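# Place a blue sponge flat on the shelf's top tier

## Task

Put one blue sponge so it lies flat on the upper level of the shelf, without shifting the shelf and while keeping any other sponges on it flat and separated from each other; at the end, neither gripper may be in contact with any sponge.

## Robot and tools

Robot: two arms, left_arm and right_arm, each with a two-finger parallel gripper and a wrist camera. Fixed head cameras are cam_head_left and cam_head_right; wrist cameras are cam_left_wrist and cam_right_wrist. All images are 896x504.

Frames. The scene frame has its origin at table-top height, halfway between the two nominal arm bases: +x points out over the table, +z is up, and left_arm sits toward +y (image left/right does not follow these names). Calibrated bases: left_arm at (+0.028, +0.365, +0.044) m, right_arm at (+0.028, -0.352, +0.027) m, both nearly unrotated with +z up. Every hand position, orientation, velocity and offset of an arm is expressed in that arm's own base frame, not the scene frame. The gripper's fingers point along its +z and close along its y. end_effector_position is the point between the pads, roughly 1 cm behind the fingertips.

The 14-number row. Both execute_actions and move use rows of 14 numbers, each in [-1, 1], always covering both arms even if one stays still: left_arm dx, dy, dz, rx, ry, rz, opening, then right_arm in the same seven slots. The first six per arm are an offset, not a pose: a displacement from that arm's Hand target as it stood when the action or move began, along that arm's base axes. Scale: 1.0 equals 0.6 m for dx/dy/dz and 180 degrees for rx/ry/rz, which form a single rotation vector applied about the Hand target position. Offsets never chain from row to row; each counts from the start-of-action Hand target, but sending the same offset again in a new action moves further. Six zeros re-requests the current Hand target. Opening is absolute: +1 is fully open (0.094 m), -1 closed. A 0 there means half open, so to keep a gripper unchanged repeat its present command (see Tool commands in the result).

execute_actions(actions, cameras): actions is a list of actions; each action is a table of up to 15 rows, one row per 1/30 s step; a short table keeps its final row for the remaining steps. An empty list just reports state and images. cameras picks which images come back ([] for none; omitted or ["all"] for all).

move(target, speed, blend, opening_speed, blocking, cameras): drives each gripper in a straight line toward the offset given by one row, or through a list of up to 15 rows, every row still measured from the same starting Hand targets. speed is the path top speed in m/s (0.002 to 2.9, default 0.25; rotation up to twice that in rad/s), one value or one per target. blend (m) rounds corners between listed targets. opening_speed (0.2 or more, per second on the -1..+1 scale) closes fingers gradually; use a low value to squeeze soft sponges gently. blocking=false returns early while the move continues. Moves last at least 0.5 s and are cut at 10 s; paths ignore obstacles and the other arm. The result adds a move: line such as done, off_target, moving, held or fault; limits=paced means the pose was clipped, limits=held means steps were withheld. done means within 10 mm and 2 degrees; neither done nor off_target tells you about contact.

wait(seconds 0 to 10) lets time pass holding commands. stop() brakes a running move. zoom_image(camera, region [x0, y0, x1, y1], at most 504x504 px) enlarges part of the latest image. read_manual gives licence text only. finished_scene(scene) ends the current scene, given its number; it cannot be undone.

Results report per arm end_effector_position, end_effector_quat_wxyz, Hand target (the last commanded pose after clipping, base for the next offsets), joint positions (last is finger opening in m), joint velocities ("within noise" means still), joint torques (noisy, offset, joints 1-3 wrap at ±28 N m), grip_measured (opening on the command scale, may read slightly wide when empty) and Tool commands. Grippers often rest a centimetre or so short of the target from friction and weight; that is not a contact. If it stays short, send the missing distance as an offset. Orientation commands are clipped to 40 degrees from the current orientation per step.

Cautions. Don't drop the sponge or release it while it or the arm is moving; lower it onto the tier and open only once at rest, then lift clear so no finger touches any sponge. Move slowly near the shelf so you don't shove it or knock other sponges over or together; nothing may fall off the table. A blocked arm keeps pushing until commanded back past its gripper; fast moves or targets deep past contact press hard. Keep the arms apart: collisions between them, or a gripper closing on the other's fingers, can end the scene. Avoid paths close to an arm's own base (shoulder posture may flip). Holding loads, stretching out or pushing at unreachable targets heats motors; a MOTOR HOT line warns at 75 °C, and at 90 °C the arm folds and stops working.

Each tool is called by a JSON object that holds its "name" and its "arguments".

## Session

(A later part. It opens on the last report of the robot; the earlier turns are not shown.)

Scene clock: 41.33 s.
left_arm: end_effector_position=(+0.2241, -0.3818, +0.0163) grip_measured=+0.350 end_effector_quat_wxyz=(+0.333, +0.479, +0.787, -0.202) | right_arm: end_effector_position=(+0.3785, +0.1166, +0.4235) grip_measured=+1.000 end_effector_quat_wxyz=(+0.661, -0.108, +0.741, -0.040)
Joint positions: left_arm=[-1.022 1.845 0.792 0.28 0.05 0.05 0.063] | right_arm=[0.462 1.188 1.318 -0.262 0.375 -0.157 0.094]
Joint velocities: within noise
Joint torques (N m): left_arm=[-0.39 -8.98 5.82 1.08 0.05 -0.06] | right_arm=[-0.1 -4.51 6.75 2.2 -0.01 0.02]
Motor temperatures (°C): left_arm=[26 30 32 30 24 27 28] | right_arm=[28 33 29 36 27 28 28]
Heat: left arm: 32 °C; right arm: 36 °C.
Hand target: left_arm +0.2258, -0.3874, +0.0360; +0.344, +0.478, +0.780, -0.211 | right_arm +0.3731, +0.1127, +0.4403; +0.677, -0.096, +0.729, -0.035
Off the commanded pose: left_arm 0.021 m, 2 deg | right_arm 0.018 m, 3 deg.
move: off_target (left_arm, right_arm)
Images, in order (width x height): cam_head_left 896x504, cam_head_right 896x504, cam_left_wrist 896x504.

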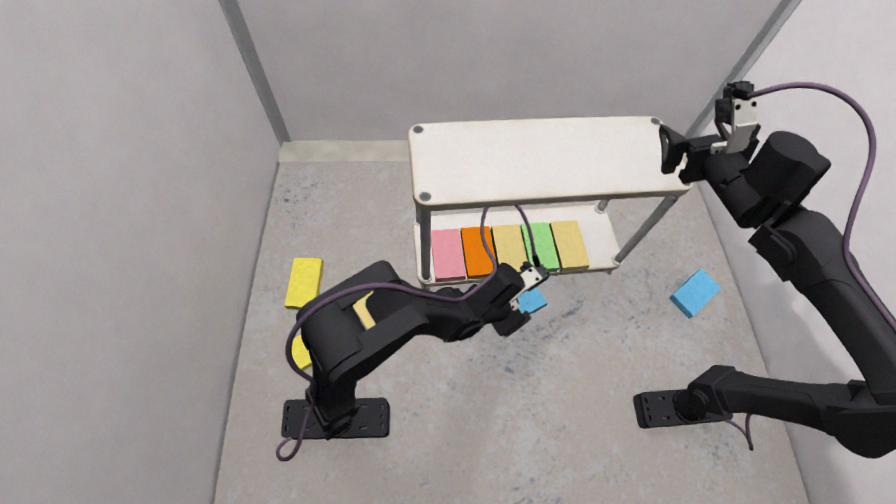

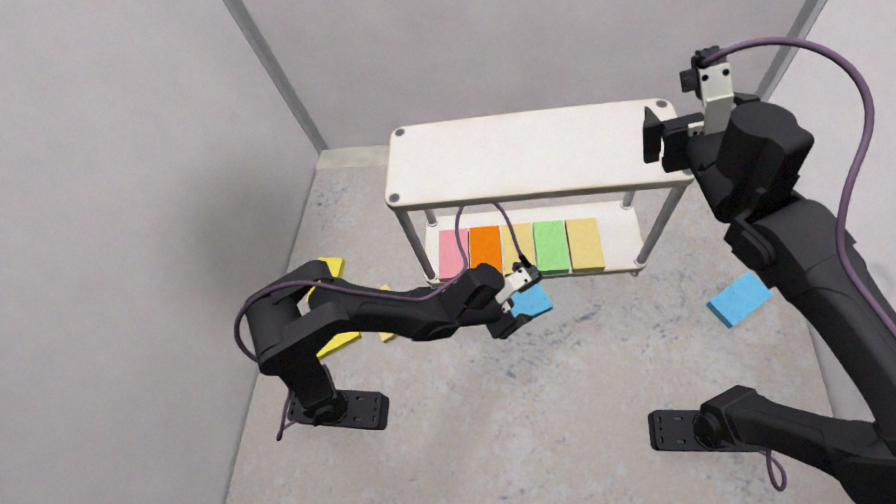

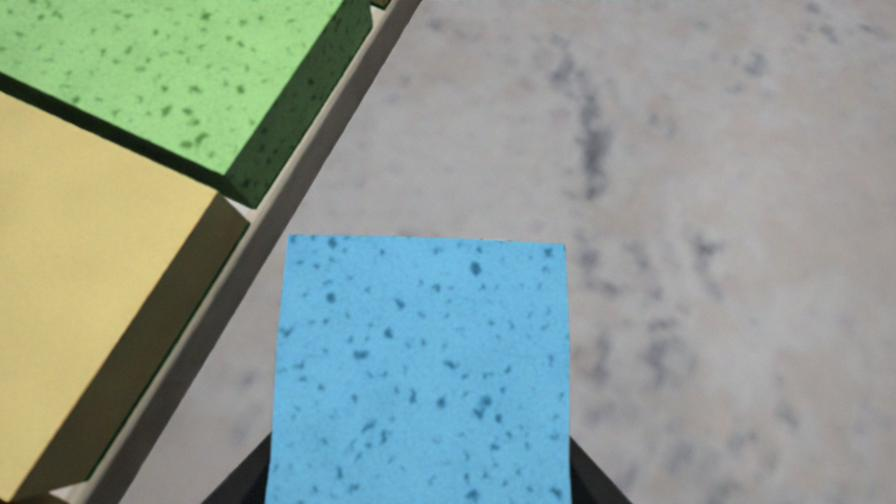

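{"name": "move", "arguments": {"target": [[-0.093, 0.1457, 0.3067, 0, 0, 0.02, 0.34, 0, 0, 0, 0, 0, 0, 1], [-0.093, 0.229, 0.6733, 0, 0, 0.045, 0.34, 0, 0, 0, 0, 0, 0, 1], [0.0237, 0.2457, 0.64, 0, 0, 0.07, 0.34, 0, 0, 0, 0, 0, 0, 1]], "speed": 0.18, "blend": [0.04, 0.04, 0]}}

Scene clock: 48.50 s.
left_arm: end_effector_position=(+0.2469, -0.2403, +0.4145) grip_measured=+0.350 end_effector_quat_wxyz=(+0.362, +0.381, +0.835, -0.164) | right_arm: end_effector_position=(+0.3785, +0.1166, +0.4235) grip_measured=+1.000 end_effector_quat_wxyz=(+0.661, -0.108, +0.741, -0.040)
Joint positions: left_arm=[-0.728 1.546 2.236 -1.447 0.091 0.09 0.063] | right_arm=[0.462 1.188 1.318 -0.262 0.375 -0.157 0.094]
Joint velocities: within noise
Joint torques (N m): left_arm=[0.29 -3.54 4.56 1.3 0.17 0.03] | right_arm=[-0.1 -4.51 6.74 2.2 -0.01 0.01]
Motor temperatures (°C): left_arm=[26 30 33 29 24 27 28] | right_arm=[28 33 29 37 27 28 28]
Heat: left arm: 33 °C; right arm: 37 °C.
Hand target: left_arm +0.2400, -0.2399, +0.4200; +0.365, +0.390, +0.828, -0.172 | right_arm +0.3731, +0.1127, +0.4403; +0.677, -0.096, +0.729, -0.035
Off the commanded pose: left_arm 0.009 m, 2 deg | right_arm 0.018 m, 3 deg.
move: off_target (right_arm); blend cut to 0.0368 m at target 2

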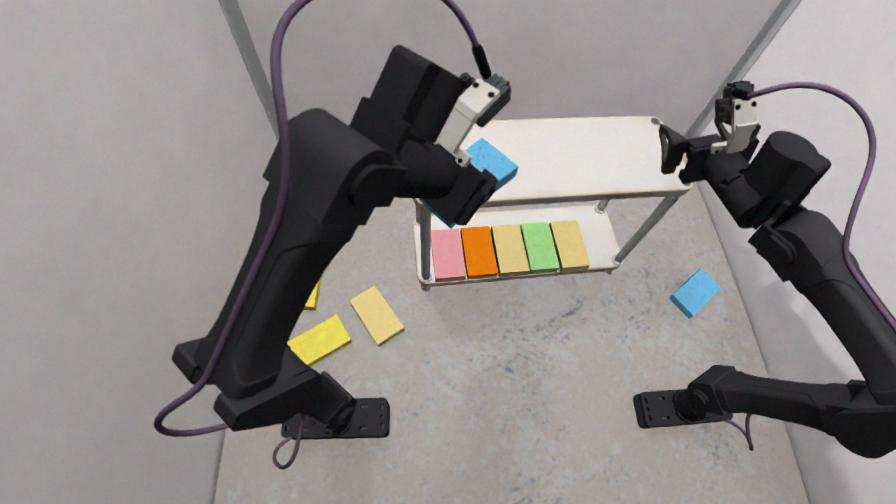

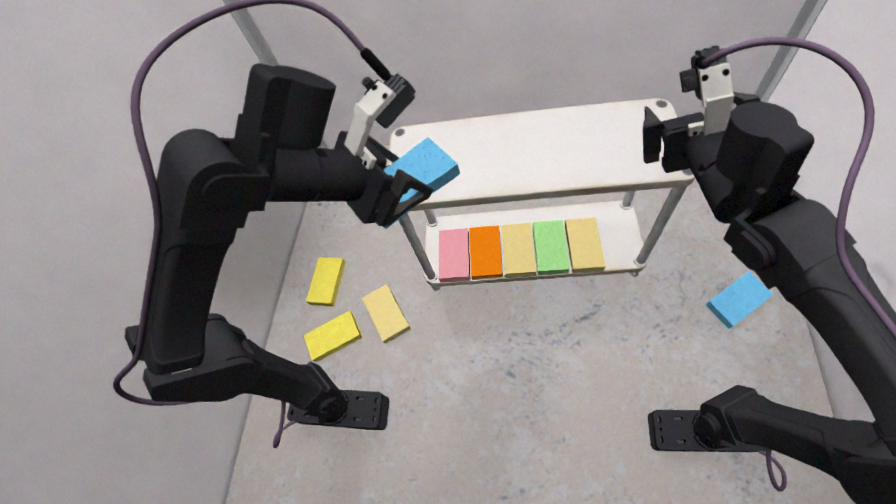

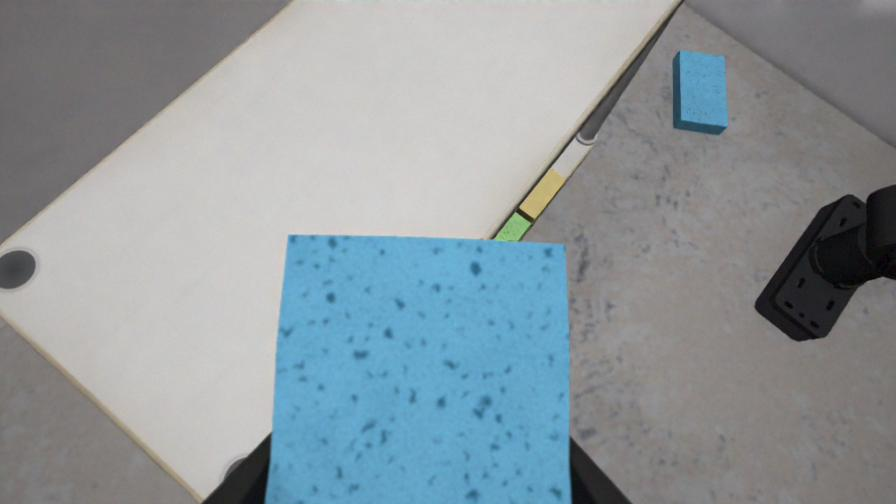

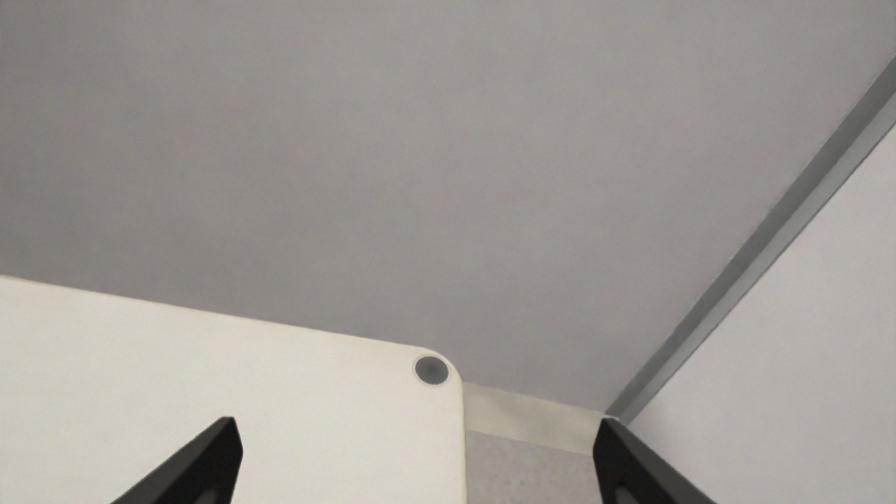

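{"name": "move", "arguments": {"target": [0.2183, -0.0535, -0.0867, 0.0063, 0.0055, 0, 0.34, 0, 0, 0, 0, 0, 0, 1], "speed": 0.12}}

Scene clock: 54.27 s.
left_arm: end_effector_position=(+0.3632, -0.2643, +0.3416) grip_measured=+0.350 end_effector_quat_wxyz=(+0.309, +0.387, +0.855, -0.154) | right_arm: end_effector_position=(+0.3785, +0.1166, +0.4235) grip_measured=+1.000 end_effector_quat_wxyz=(+0.661, -0.108, +0.741, -0.040)
Joint positions: left_arm=[-0.545 1.888 2.349 -1.357 0.218 0.228 0.063] | right_arm=[0.462 1.188 1.318 -0.262 0.375 -0.157 0.094]
Joint velocities: within noise
Joint torques (N m): left_arm=[0.42 -6.45 8.27 1.69 0.28 0.04] | right_arm=[-0.09 -4.51 6.75 2.2 -0.01 0.01]
Motor temperatures (°C): left_arm=[26 30 33 29 24 27 29] | right_arm=[28 33 29 37 27 28 28]
Heat: left arm: 33 °C; right arm: 37 °C.
Hand target: left_arm +0.3710, -0.2720, +0.3680; +0.354, +0.392, +0.833, -0.167 | right_arm +0.3731, +0.1127, +0.4403; +0.677, -0.096, +0.729, -0.035
Off the commanded pose: left_arm 0.029 m, 6 deg | right_arm 0.018 m, 3 deg.
move: off_target (left_arm, right_arm)

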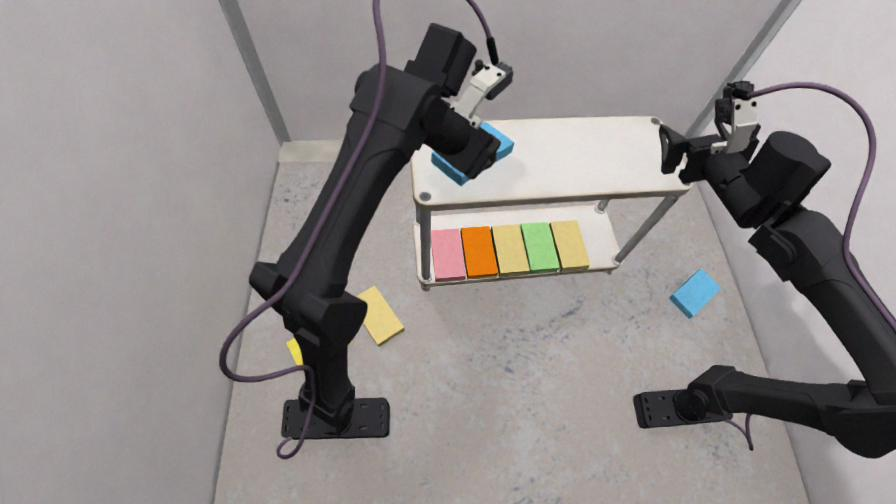

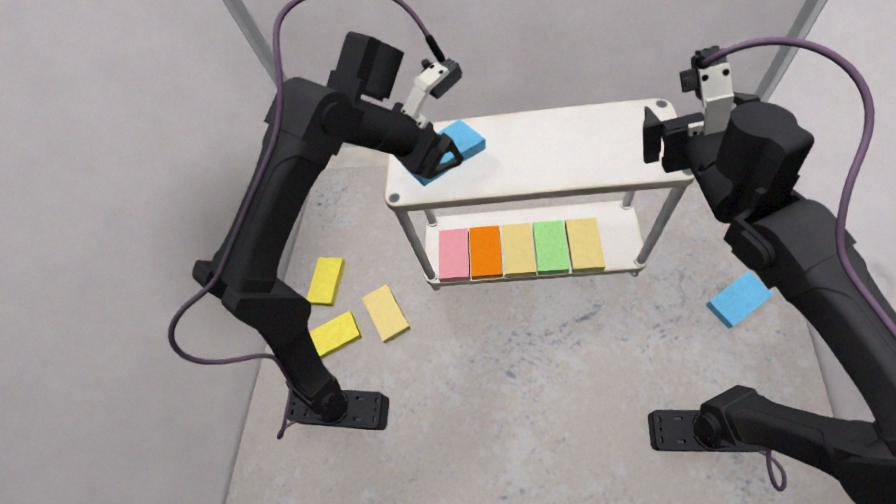

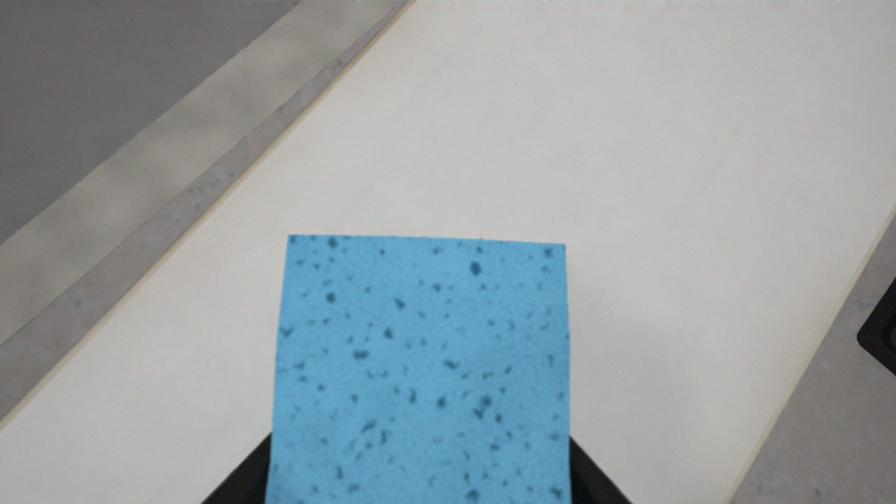

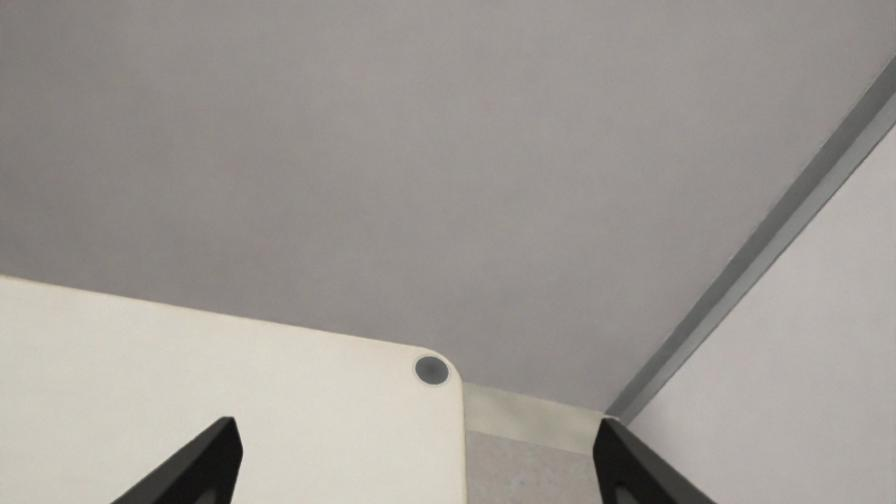

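{"name": "move", "arguments": {"target": [0.0167, -0.01, 0.02, -0.0148, -0.0231, 0, 0.34, 0, 0, 0, 0, 0, 0, 1], "speed": 0.06, "cameras": ["cam_left_wrist", "cam_head_left"]}}

Scene clock: 56.40 s.
left_arm: end_effector_position=(+0.3782, -0.2737, +0.3572) grip_measured=+0.350 end_effector_quat_wxyz=(+0.354, +0.386, +0.837, -0.159) | right_arm: end_effector_position=(+0.3785, +0.1166, +0.4235) grip_measured=+1.000 end_effector_quat_wxyz=(+0.661, -0.108, +0.741, -0.040)
Joint positions: left_arm=[-0.545 1.888 2.349 -1.26 0.22 0.229 0.063] | right_arm=[0.462 1.188 1.318 -0.262 0.375 -0.157 0.094]
Joint velocities: within noise
Joint torques (N m): left_arm=[0.49 -8.17 4.71 1.91 0.28 0.02] | right_arm=[-0.1 -4.51 6.75 2.2 -0.01 0.01]
Motor temperatures (°C): left_arm=[26 30 33 29 24 27 29] | right_arm=[28 33 29 38 27 28 28]
Heat: left arm: 33 °C; right arm: 38 °C.
Hand target: left_arm +0.3810, -0.2780, +0.3800; +0.393, +0.389, +0.815, -0.172 | right_arm +0.3731, +0.1127, +0.4403; +0.677, -0.096, +0.729, -0.035
Off the commanded pose: left_arm 0.023 m, 5 deg | right_arm 0.018 m, 3 deg.
move: off_target (left_arm, right_arm)
Images, in order (width x height): cam_head_left 896x504, cam_left_wrist 896x504.

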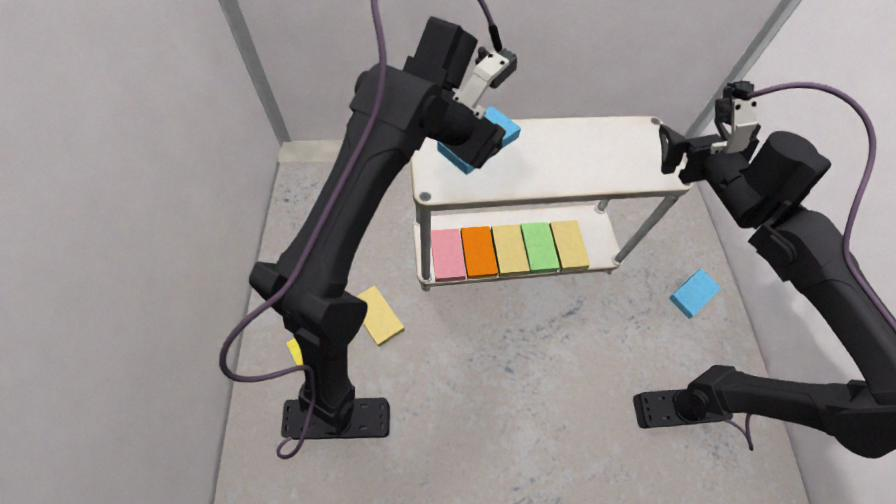

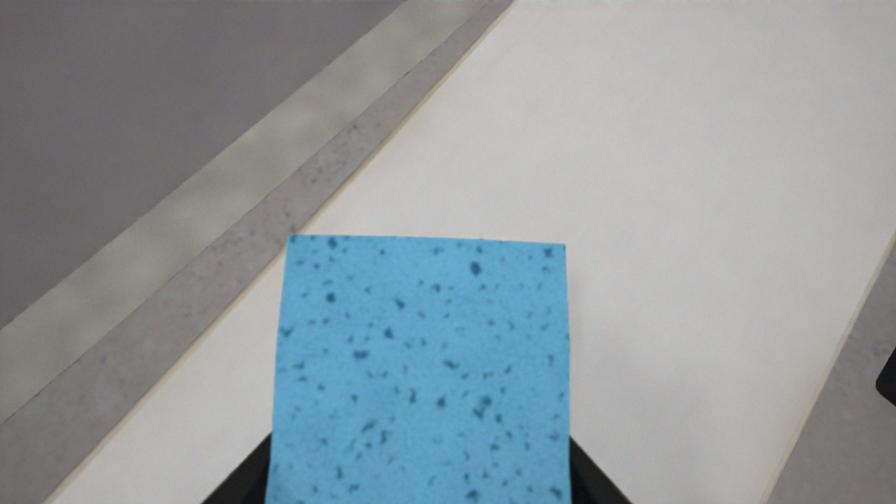

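{"name": "move", "arguments": {"target": [0, 0, -0.0333, 0, 0, 0, 0.34, 0, 0, 0, 0, 0, 0, 1], "speed": 0.05, "cameras": ["cam_left_wrist", "cam_head_left"]}}

Scene clock: 58.60 s.
left_arm: end_effector_position=(+0.3824, -0.2765, +0.3326) grip_measured=+0.350 end_effector_quat_wxyz=(+0.350, +0.390, +0.837, -0.158) | right_arm: end_effector_position=(+0.3785, +0.1166, +0.4235) grip_measured=+1.000 end_effector_quat_wxyz=(+0.661, -0.108, +0.741, -0.040)
Joint positions: left_arm=[-0.545 1.836 2.164 -1.136 0.221 0.239 0.063] | right_arm=[0.462 1.188 1.318 -0.262 0.375 -0.157 0.094]
Joint velocities: within noise
Joint torques (N m): left_arm=[0.47 -10.04 3.99 1.91 0.26 0.02] | right_arm=[-0.1 -4.51 6.74 2.2 -0.01 0.01]
Motor temperatures (°C): left_arm=[26 30 33 30 24 27 29] | right_arm=[28 33 29 38 27 28 28]
Heat: left arm: 33 °C; right arm: 38 °C.
Hand target: left_arm +0.3810, -0.2780, +0.3600; +0.393, +0.389, +0.815, -0.172 | right_arm +0.3731, +0.1127, +0.4403; +0.677, -0.096, +0.729, -0.035
Off the commanded pose: left_arm 0.027 m, 6 deg | right_arm 0.018 m, 3 deg.
move: off_target (left_arm, right_arm)
Images, in order (width x height): cam_head_left 896x504, cam_left_wrist 896x504.

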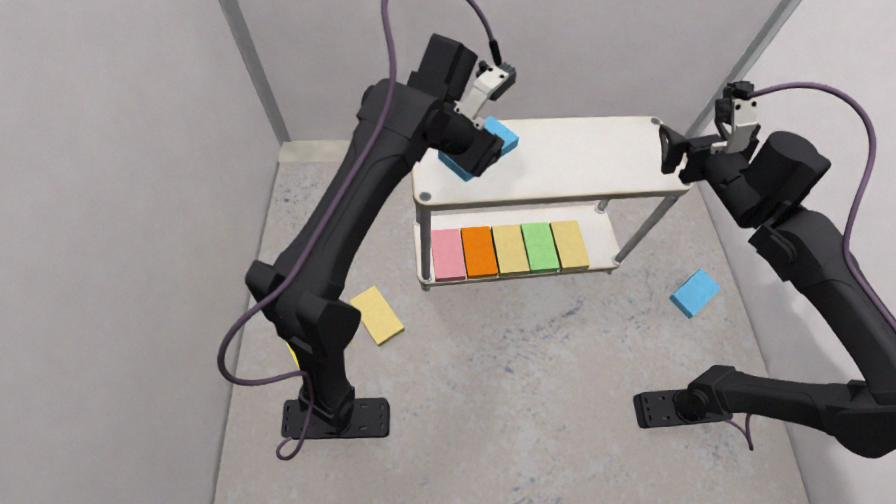

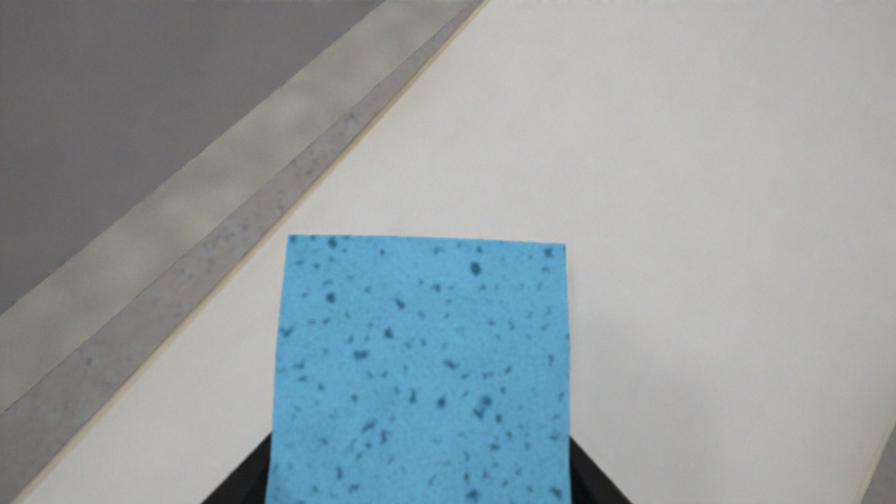

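{"name": "move", "arguments": {"target": [0, 0, -0.005, 0, 0, 0, 0.34, 0, 0, 0, 0, 0, 0, 1], "speed": 0.02, "cameras": ["cam_left_wrist"]}}

{"name": "zoom_image", "arguments": {"camera": "cam_left_wrist", "region": [520, 200, 896, 504]}}

Scene clock: 59.90 s.
left_arm: end_effector_position=(+0.3829, -0.2768, +0.3282) grip_measured=+0.350 end_effector_quat_wxyz=(+0.348, +0.390, +0.838, -0.158) | right_arm: end_effector_position=(+0.3785, +0.1166, +0.4235) grip_measured=+1.000 end_effector_quat_wxyz=(+0.661, -0.108, +0.741, -0.040)
Joint positions: left_arm=[-0.545 1.83 2.138 -1.119 0.221 0.237 0.063] | right_arm=[0.462 1.188 1.318 -0.262 0.375 -0.157 0.094]
Joint velocities: within noise
Joint torques (N m): left_arm=[0.47 -10.14 4 1.91 0.28 0.02] | right_arm=[-0.09 -4.51 6.74 2.2 -0.01 0.02]
Motor temperatures (°C): left_arm=[26 30 33 30 24 27 29] | right_arm=[28 33 29 38 27 28 28]
Heat: left arm: 33 °C; right arm: 38 °C.
Hand target: left_arm +0.3810, -0.2780, +0.3570; +0.393, +0.389, +0.815, -0.172 | right_arm +0.3731, +0.1127, +0.4403; +0.677, -0.096, +0.729, -0.035
Off the commanded pose: left_arm 0.029 m, 6 deg | right_arm 0.018 m, 3 deg.
move: off_target (left_arm, right_arm)
Images, in order (width x height): cam_left_wrist 896x504.

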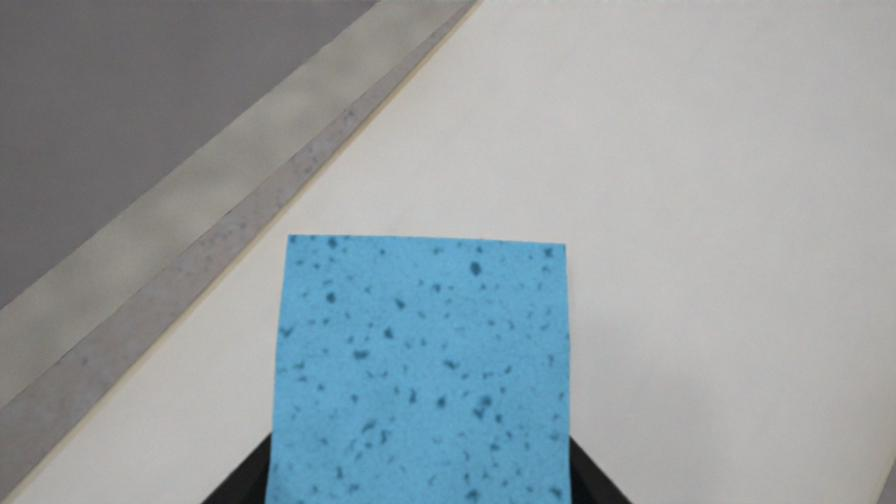

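Scaled by 1.340 from the camera's 896x504 image, which has a finer 1280x720 frame.

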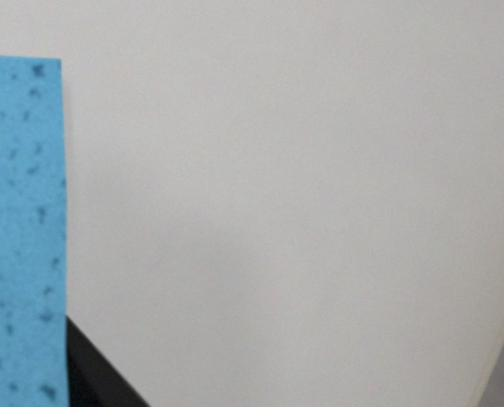

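{"name": "move", "arguments": {"target": [0, 0, -0.004, 0, 0, 0, 0.34, 0, 0, 0, 0, 0, 0, 1], "speed": 0.02, "cameras": ["cam_left_wrist", "cam_head_right"]}}

{"name": "zoom_image", "arguments": {"camera": "cam_head_right", "region": [370, 90, 530, 220]}}

Scene clock: 61.10 s.
left_arm: end_effector_position=(+0.3827, -0.2768, +0.3273) grip_measured=+0.350 end_effector_quat_wxyz=(+0.350, +0.389, +0.837, -0.158) | right_arm: end_effector_position=(+0.3785, +0.1166, +0.4235) grip_measured=+1.000 end_effector_quat_wxyz=(+0.661, -0.108, +0.741, -0.040)
Joint positions: left_arm=[-0.545 1.82 2.118 -1.104 0.221 0.236 0.063] | right_arm=[0.462 1.188 1.318 -0.262 0.375 -0.157 0.094]
Joint velocities: within noise
Joint torques (N m): left_arm=[0.49 -9.98 4 1.89 0.24 0.01] | right_arm=[-0.09 -4.51 6.74 2.2 -0.01 0.02]
Motor temperatures (°C): left_arm=[26 31 33 30 24 27 29] | right_arm=[28 33 29 38 27 28 28]
Heat: left arm: 33 °C; right arm: 38 °C.
Hand target: left_arm +0.3810, -0.2780, +0.3546; +0.393, +0.389, +0.815, -0.172 | right_arm +0.3731, +0.1127, +0.4403; +0.677, -0.096, +0.729, -0.035
Off the commanded pose: left_arm 0.027 m, 6 deg | right_arm 0.018 m, 3 deg.
move: off_target (left_arm, right_arm)
Images, in order (width x height): cam_head_right 896x504, cam_left_wrist 896x504.

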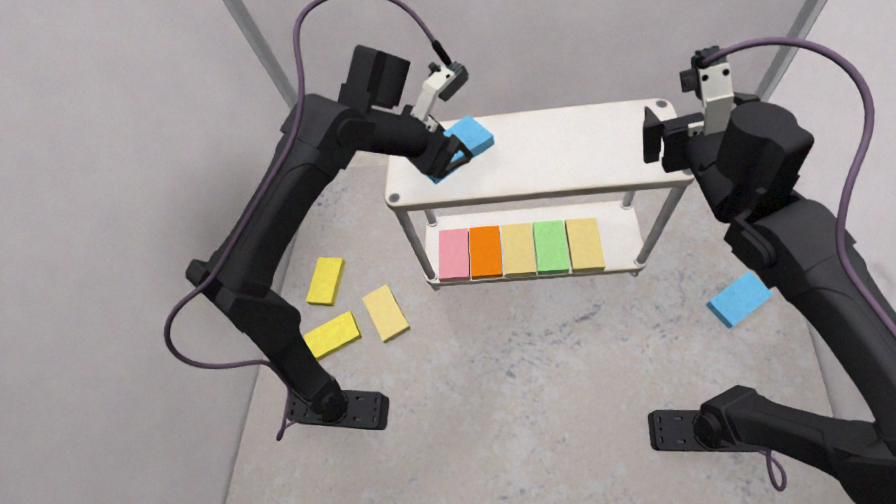

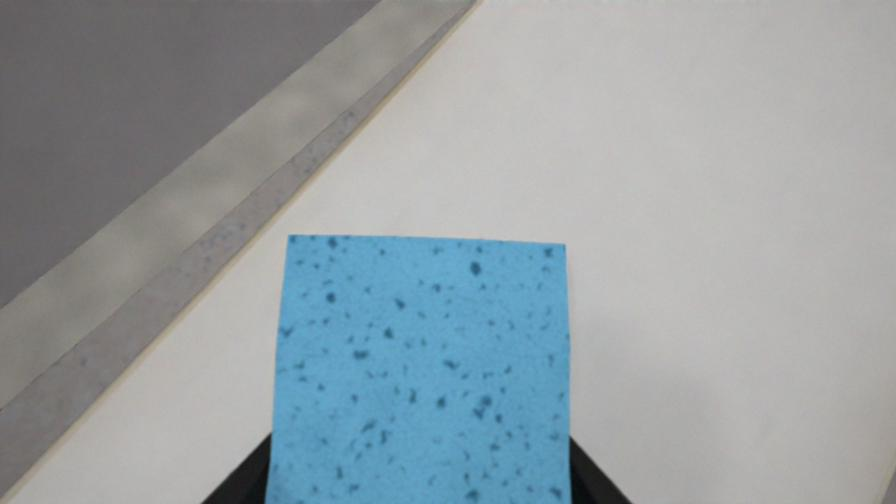

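Scaled by 3.150 from the camera's 896x504 image, which has a finer 1280x720 frame.

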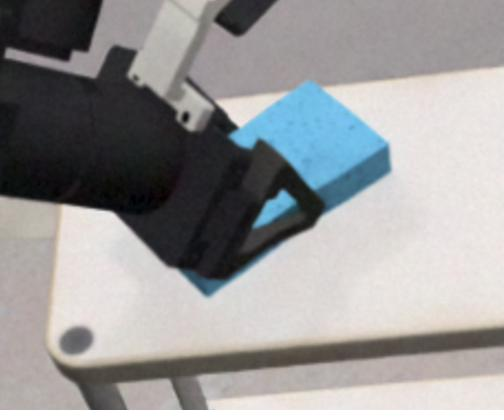

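{"name": "execute_actions", "arguments": {"actions": []}}

Scene clock: 62.50 s.
left_arm: end_effector_position=(+0.3827, -0.2768, +0.3273) grip_measured=+0.350 end_effector_quat_wxyz=(+0.350, +0.389, +0.837, -0.158) | right_arm: end_effector_position=(+0.3785, +0.1166, +0.4235) grip_measured=+1.000 end_effector_quat_wxyz=(+0.661, -0.108, +0.741, -0.040)
Joint positions: left_arm=[-0.545 1.82 2.118 -1.104 0.221 0.236 0.063] | right_arm=[0.462 1.188 1.318 -0.262 0.375 -0.157 0.094]
Joint velocities: within noise
Joint torques (N m): left_arm=[0.44 -10.02 4.04 1.89 0.28 0.02] | right_arm=[-0.09 -4.52 6.75 2.2 -0.01 0.01]
Motor temperatures (°C): left_arm=[26 31 33 30 25 27 29] | right_arm=[28 33 29 38 27 28 28]
Heat: left arm: 33 °C; right arm: 38 °C.
Hand target: left_arm +0.3810, -0.2780, +0.3546; +0.393, +0.389, +0.815, -0.172 | right_arm +0.3731, +0.1127, +0.4403; +0.677, -0.096, +0.729, -0.035
Tool commands: left_gripper/opening=+0.34 right_gripper/opening=+1.0
Off the commanded pose: left_arm 0.027 m, 6 deg | right_arm 0.018 m, 3 deg.

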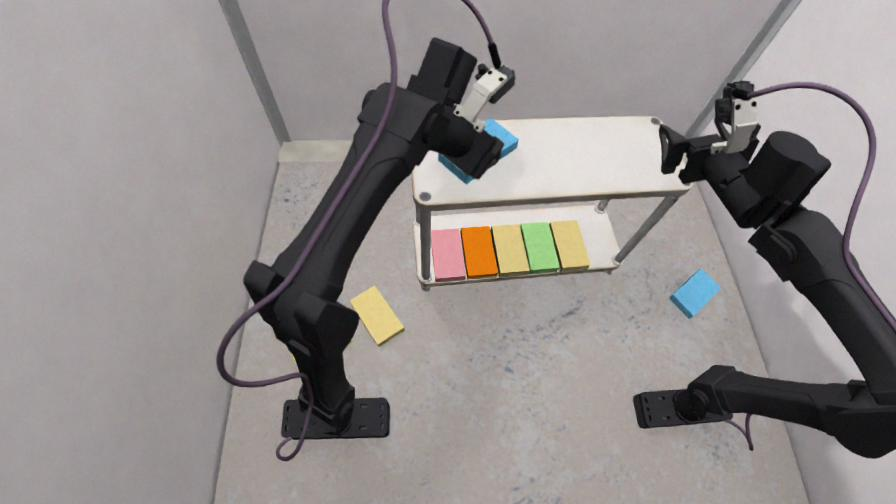

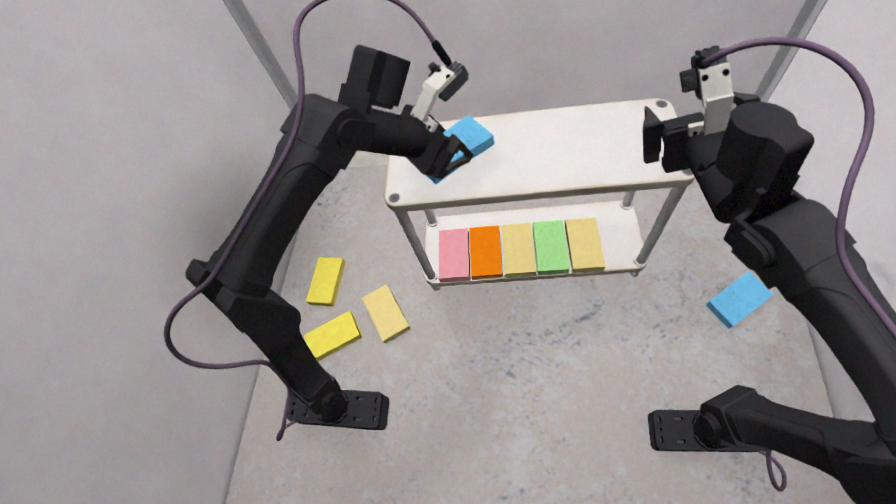

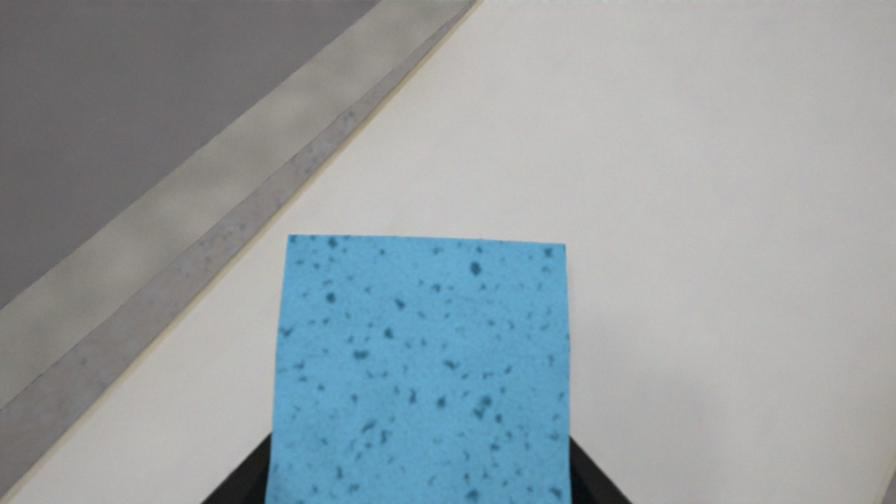

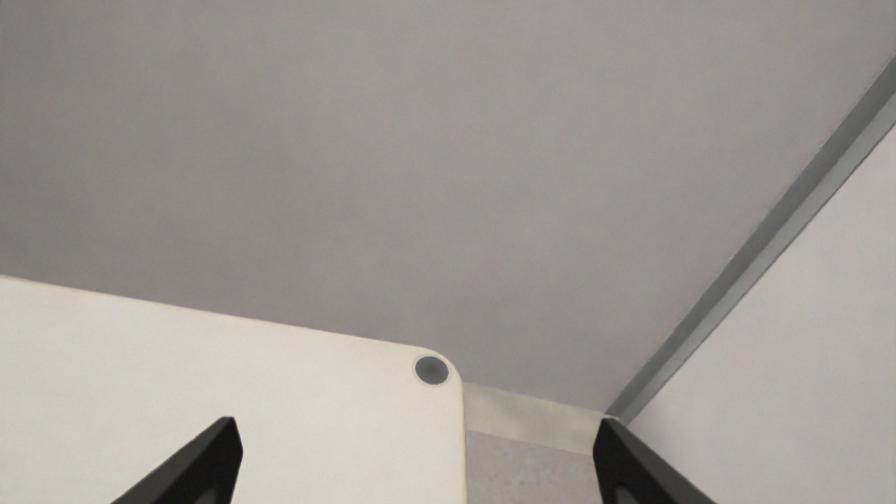

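{"name": "move", "arguments": {"target": [0, 0, -0.006, 0, 0, 0, 0.34, 0, 0, 0, 0, 0, 0, 1.0], "speed": 0.02, "cameras": ["cam_left_wrist"]}}

Scene clock: 63.63 s.
left_arm: end_effector_position=(+0.3829, -0.2769, +0.3276) grip_measured=+0.350 end_effector_quat_wxyz=(+0.356, +0.388, +0.835, -0.159) | right_arm: end_effector_position=(+0.3785, +0.1166, +0.4235) grip_measured=+1.000 end_effector_quat_wxyz=(+0.661, -0.108, +0.741, -0.040)
Joint positions: left_arm=[-0.545 1.807 2.092 -1.079 0.221 0.234 0.063] | right_arm=[0.462 1.188 1.318 -0.262 0.375 -0.157 0.094]
Joint velocities: within noise
Joint torques (N m): left_arm=[0.5 -9.55 3.9 1.85 0.26 0.02] | right_arm=[-0.1 -4.49 6.74 2.2 -0.01 0.01]
Motor temperatures (°C): left_arm=[26 31 33 30 25 27 29] | right_arm=[28 33 29 38 27 28 28]
Heat: left arm: 33 °C; right arm: 38 °C.
Hand target: left_arm +0.3810, -0.2780, +0.3510; +0.393, +0.389, +0.815, -0.172 | right_arm +0.3731, +0.1127, +0.4403; +0.677, -0.096, +0.729, -0.035
Off the commanded pose: left_arm 0.024 m, 5 deg | right_arm 0.018 m, 3 deg.
move: off_target (left_arm, right_arm)
Images, in order (width x height): cam_left_wrist 896x504.

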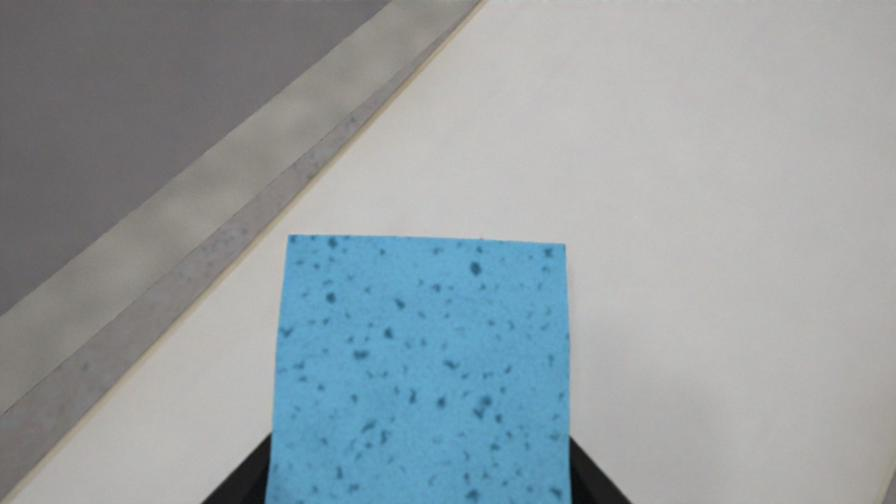

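{"name": "move", "arguments": {"target": [[0, 0, 0.005, 0, 0, 0, 0.34, 0, 0, 0, 0, 0, 0, 1.0], [0, 0, 0.005, 0, 0, 0, 0.9, 0, 0, 0, 0, 0, 0, 1.0]], "speed": 0.02, "opening_speed": 0.5}}

Scene clock: 67.07 s.
left_arm: end_effector_position=(+0.3829, -0.2769, +0.3276) grip_measured=+0.898 end_effector_quat_wxyz=(+0.356, +0.387, +0.836, -0.160) | right_arm: end_effector_position=(+0.3785, +0.1166, +0.4235) grip_measured=+1.000 end_effector_quat_wxyz=(+0.661, -0.108, +0.741, -0.040)
Joint positions: left_arm=[-0.545 1.807 2.092 -1.079 0.221 0.231 0.089] | right_arm=[0.462 1.188 1.318 -0.262 0.375 -0.157 0.094]
Joint velocities: within noise
Joint torques (N m): left_arm=[0.46 -9.17 5.34 1.73 0.26 0.01] | right_arm=[-0.09 -4.51 6.75 2.2 -0.01 0.01]
Motor temperatures (°C): left_arm=[26 31 33 30 25 27 29] | right_arm=[28 33 29 38 27 28 28]
Heat: left arm: 33 °C; right arm: 38 °C.
Hand target: left_arm +0.3810, -0.2780, +0.3540; +0.393, +0.389, +0.815, -0.172 | right_arm +0.3731, +0.1127, +0.4403; +0.677, -0.096, +0.729, -0.035
Off the commanded pose: left_arm 0.026 m, 5 deg | right_arm 0.018 m, 3 deg.
move: off_target (left_arm, right_arm); target 2's new opening was sent with left_arm's hand 0.026 m and 5 deg from that target

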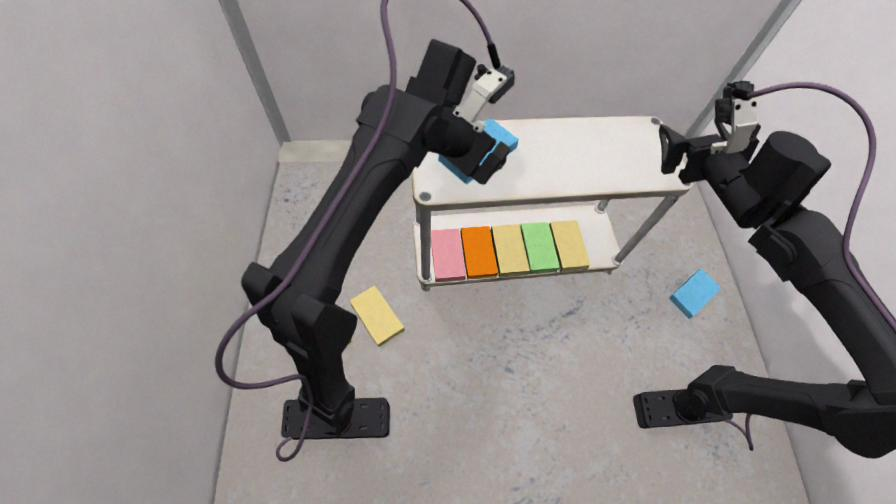

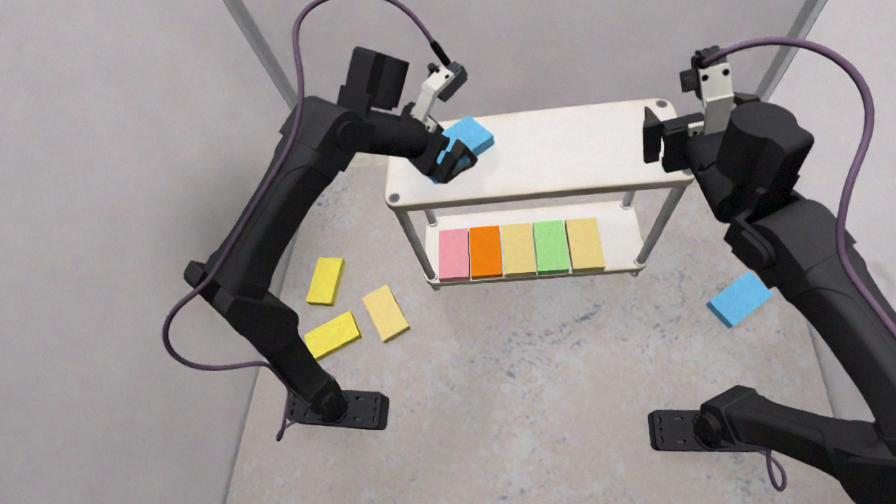

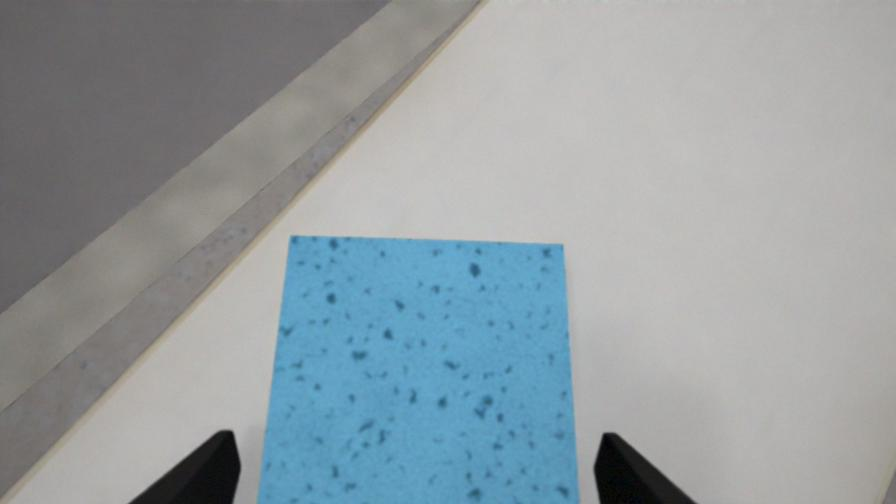

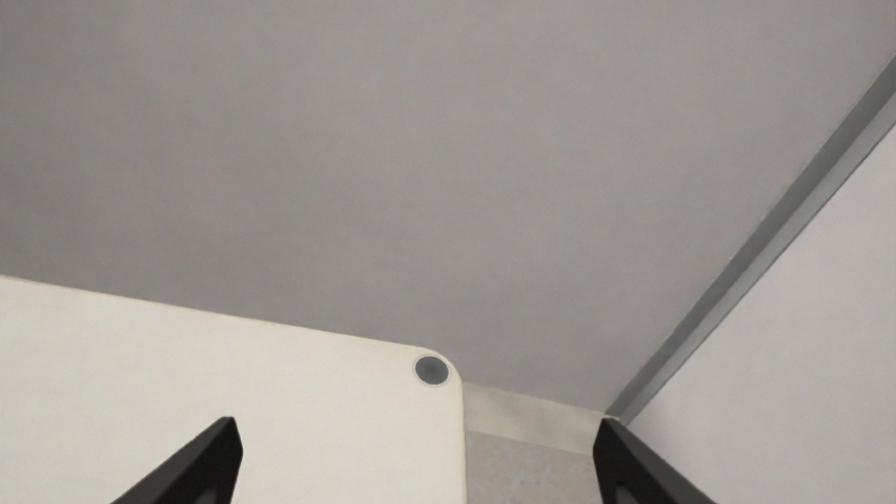

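{"name": "move", "arguments": {"target": [[-0.117, 0.133, 0.18, 0, 0, 0, 0.9, 0, 0, 0, 0, 0, 0, 1.0]], "speed": 0.2}}

Scene clock: 69.17 s.
left_arm: end_effector_position=(+0.3198, -0.1974, +0.4625) grip_measured=+0.898 end_effector_quat_wxyz=(+0.435, +0.373, +0.803, -0.167) | right_arm: end_effector_position=(+0.3785, +0.1166, +0.4235) grip_measured=+1.000 end_effector_quat_wxyz=(+0.661, -0.108, +0.741, -0.040)
Joint positions: left_arm=[-0.404 1.771 2.662 -1.532 0.324 0.302 0.089] | right_arm=[0.462 1.188 1.318 -0.262 0.375 -0.157 0.094]
Joint velocities: within noise
Joint torques (N m): left_arm=[0.4 -4.14 3.82 1.16 0.29 0.04] | right_arm=[-0.09 -4.49 6.75 2.2 -0.01 0.01]
Motor temperatures (°C): left_arm=[26 31 33 30 25 27 29] | right_arm=[28 33 29 39 27 28 28]
Heat: left arm: 33 °C; right arm: 39 °C.
Hand target: left_arm +0.3108, -0.1982, +0.4620; +0.393, +0.389, +0.815, -0.172 | right_arm +0.3731, +0.1127, +0.4403; +0.677, -0.096, +0.729, -0.035
Off the commanded pose: left_arm 0.009 m, 5 deg | right_arm 0.018 m, 3 deg.
joint sent to its limit (left arm) — joint 4 (wrist pitch), lower limit. The joint targets are off in position and orientation.
move: off_target (left_arm, right_arm)

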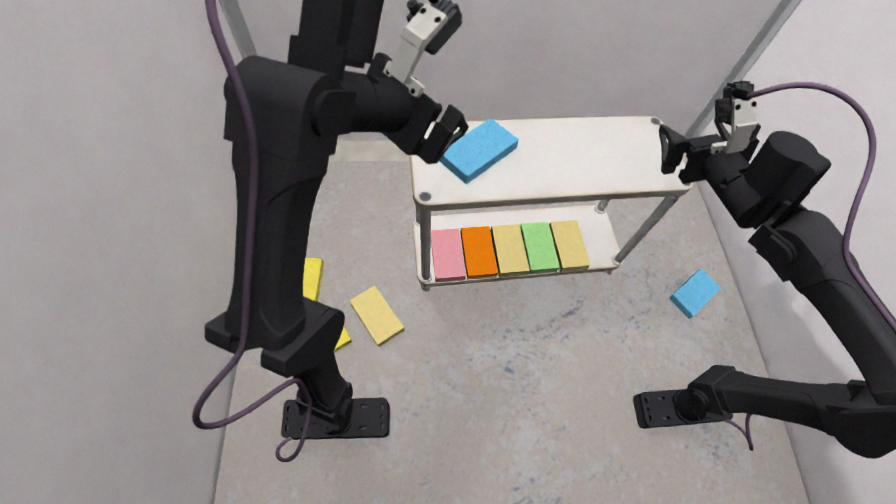

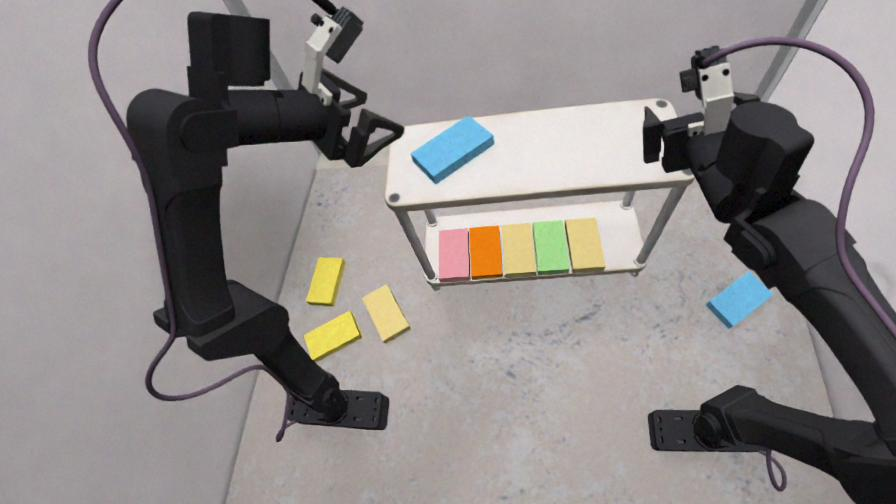

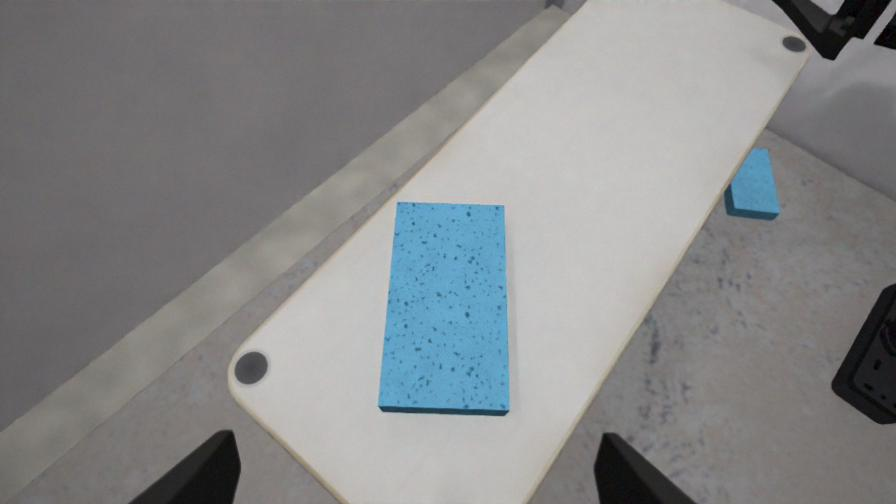

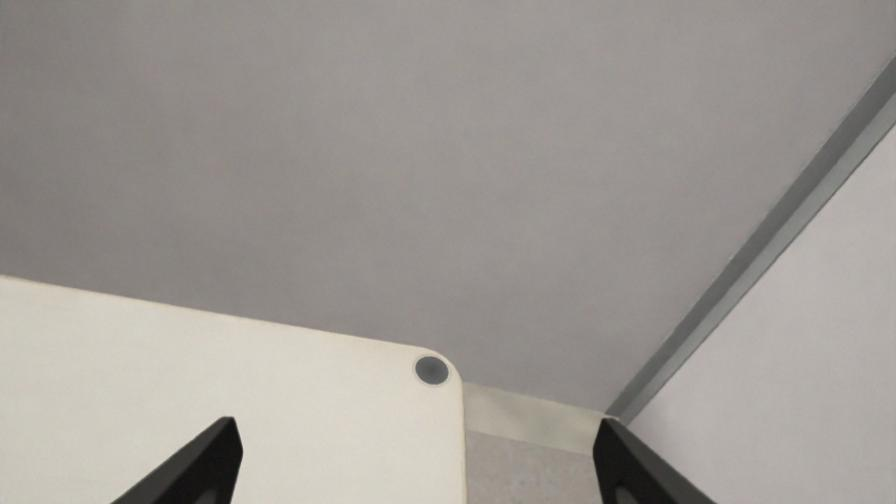

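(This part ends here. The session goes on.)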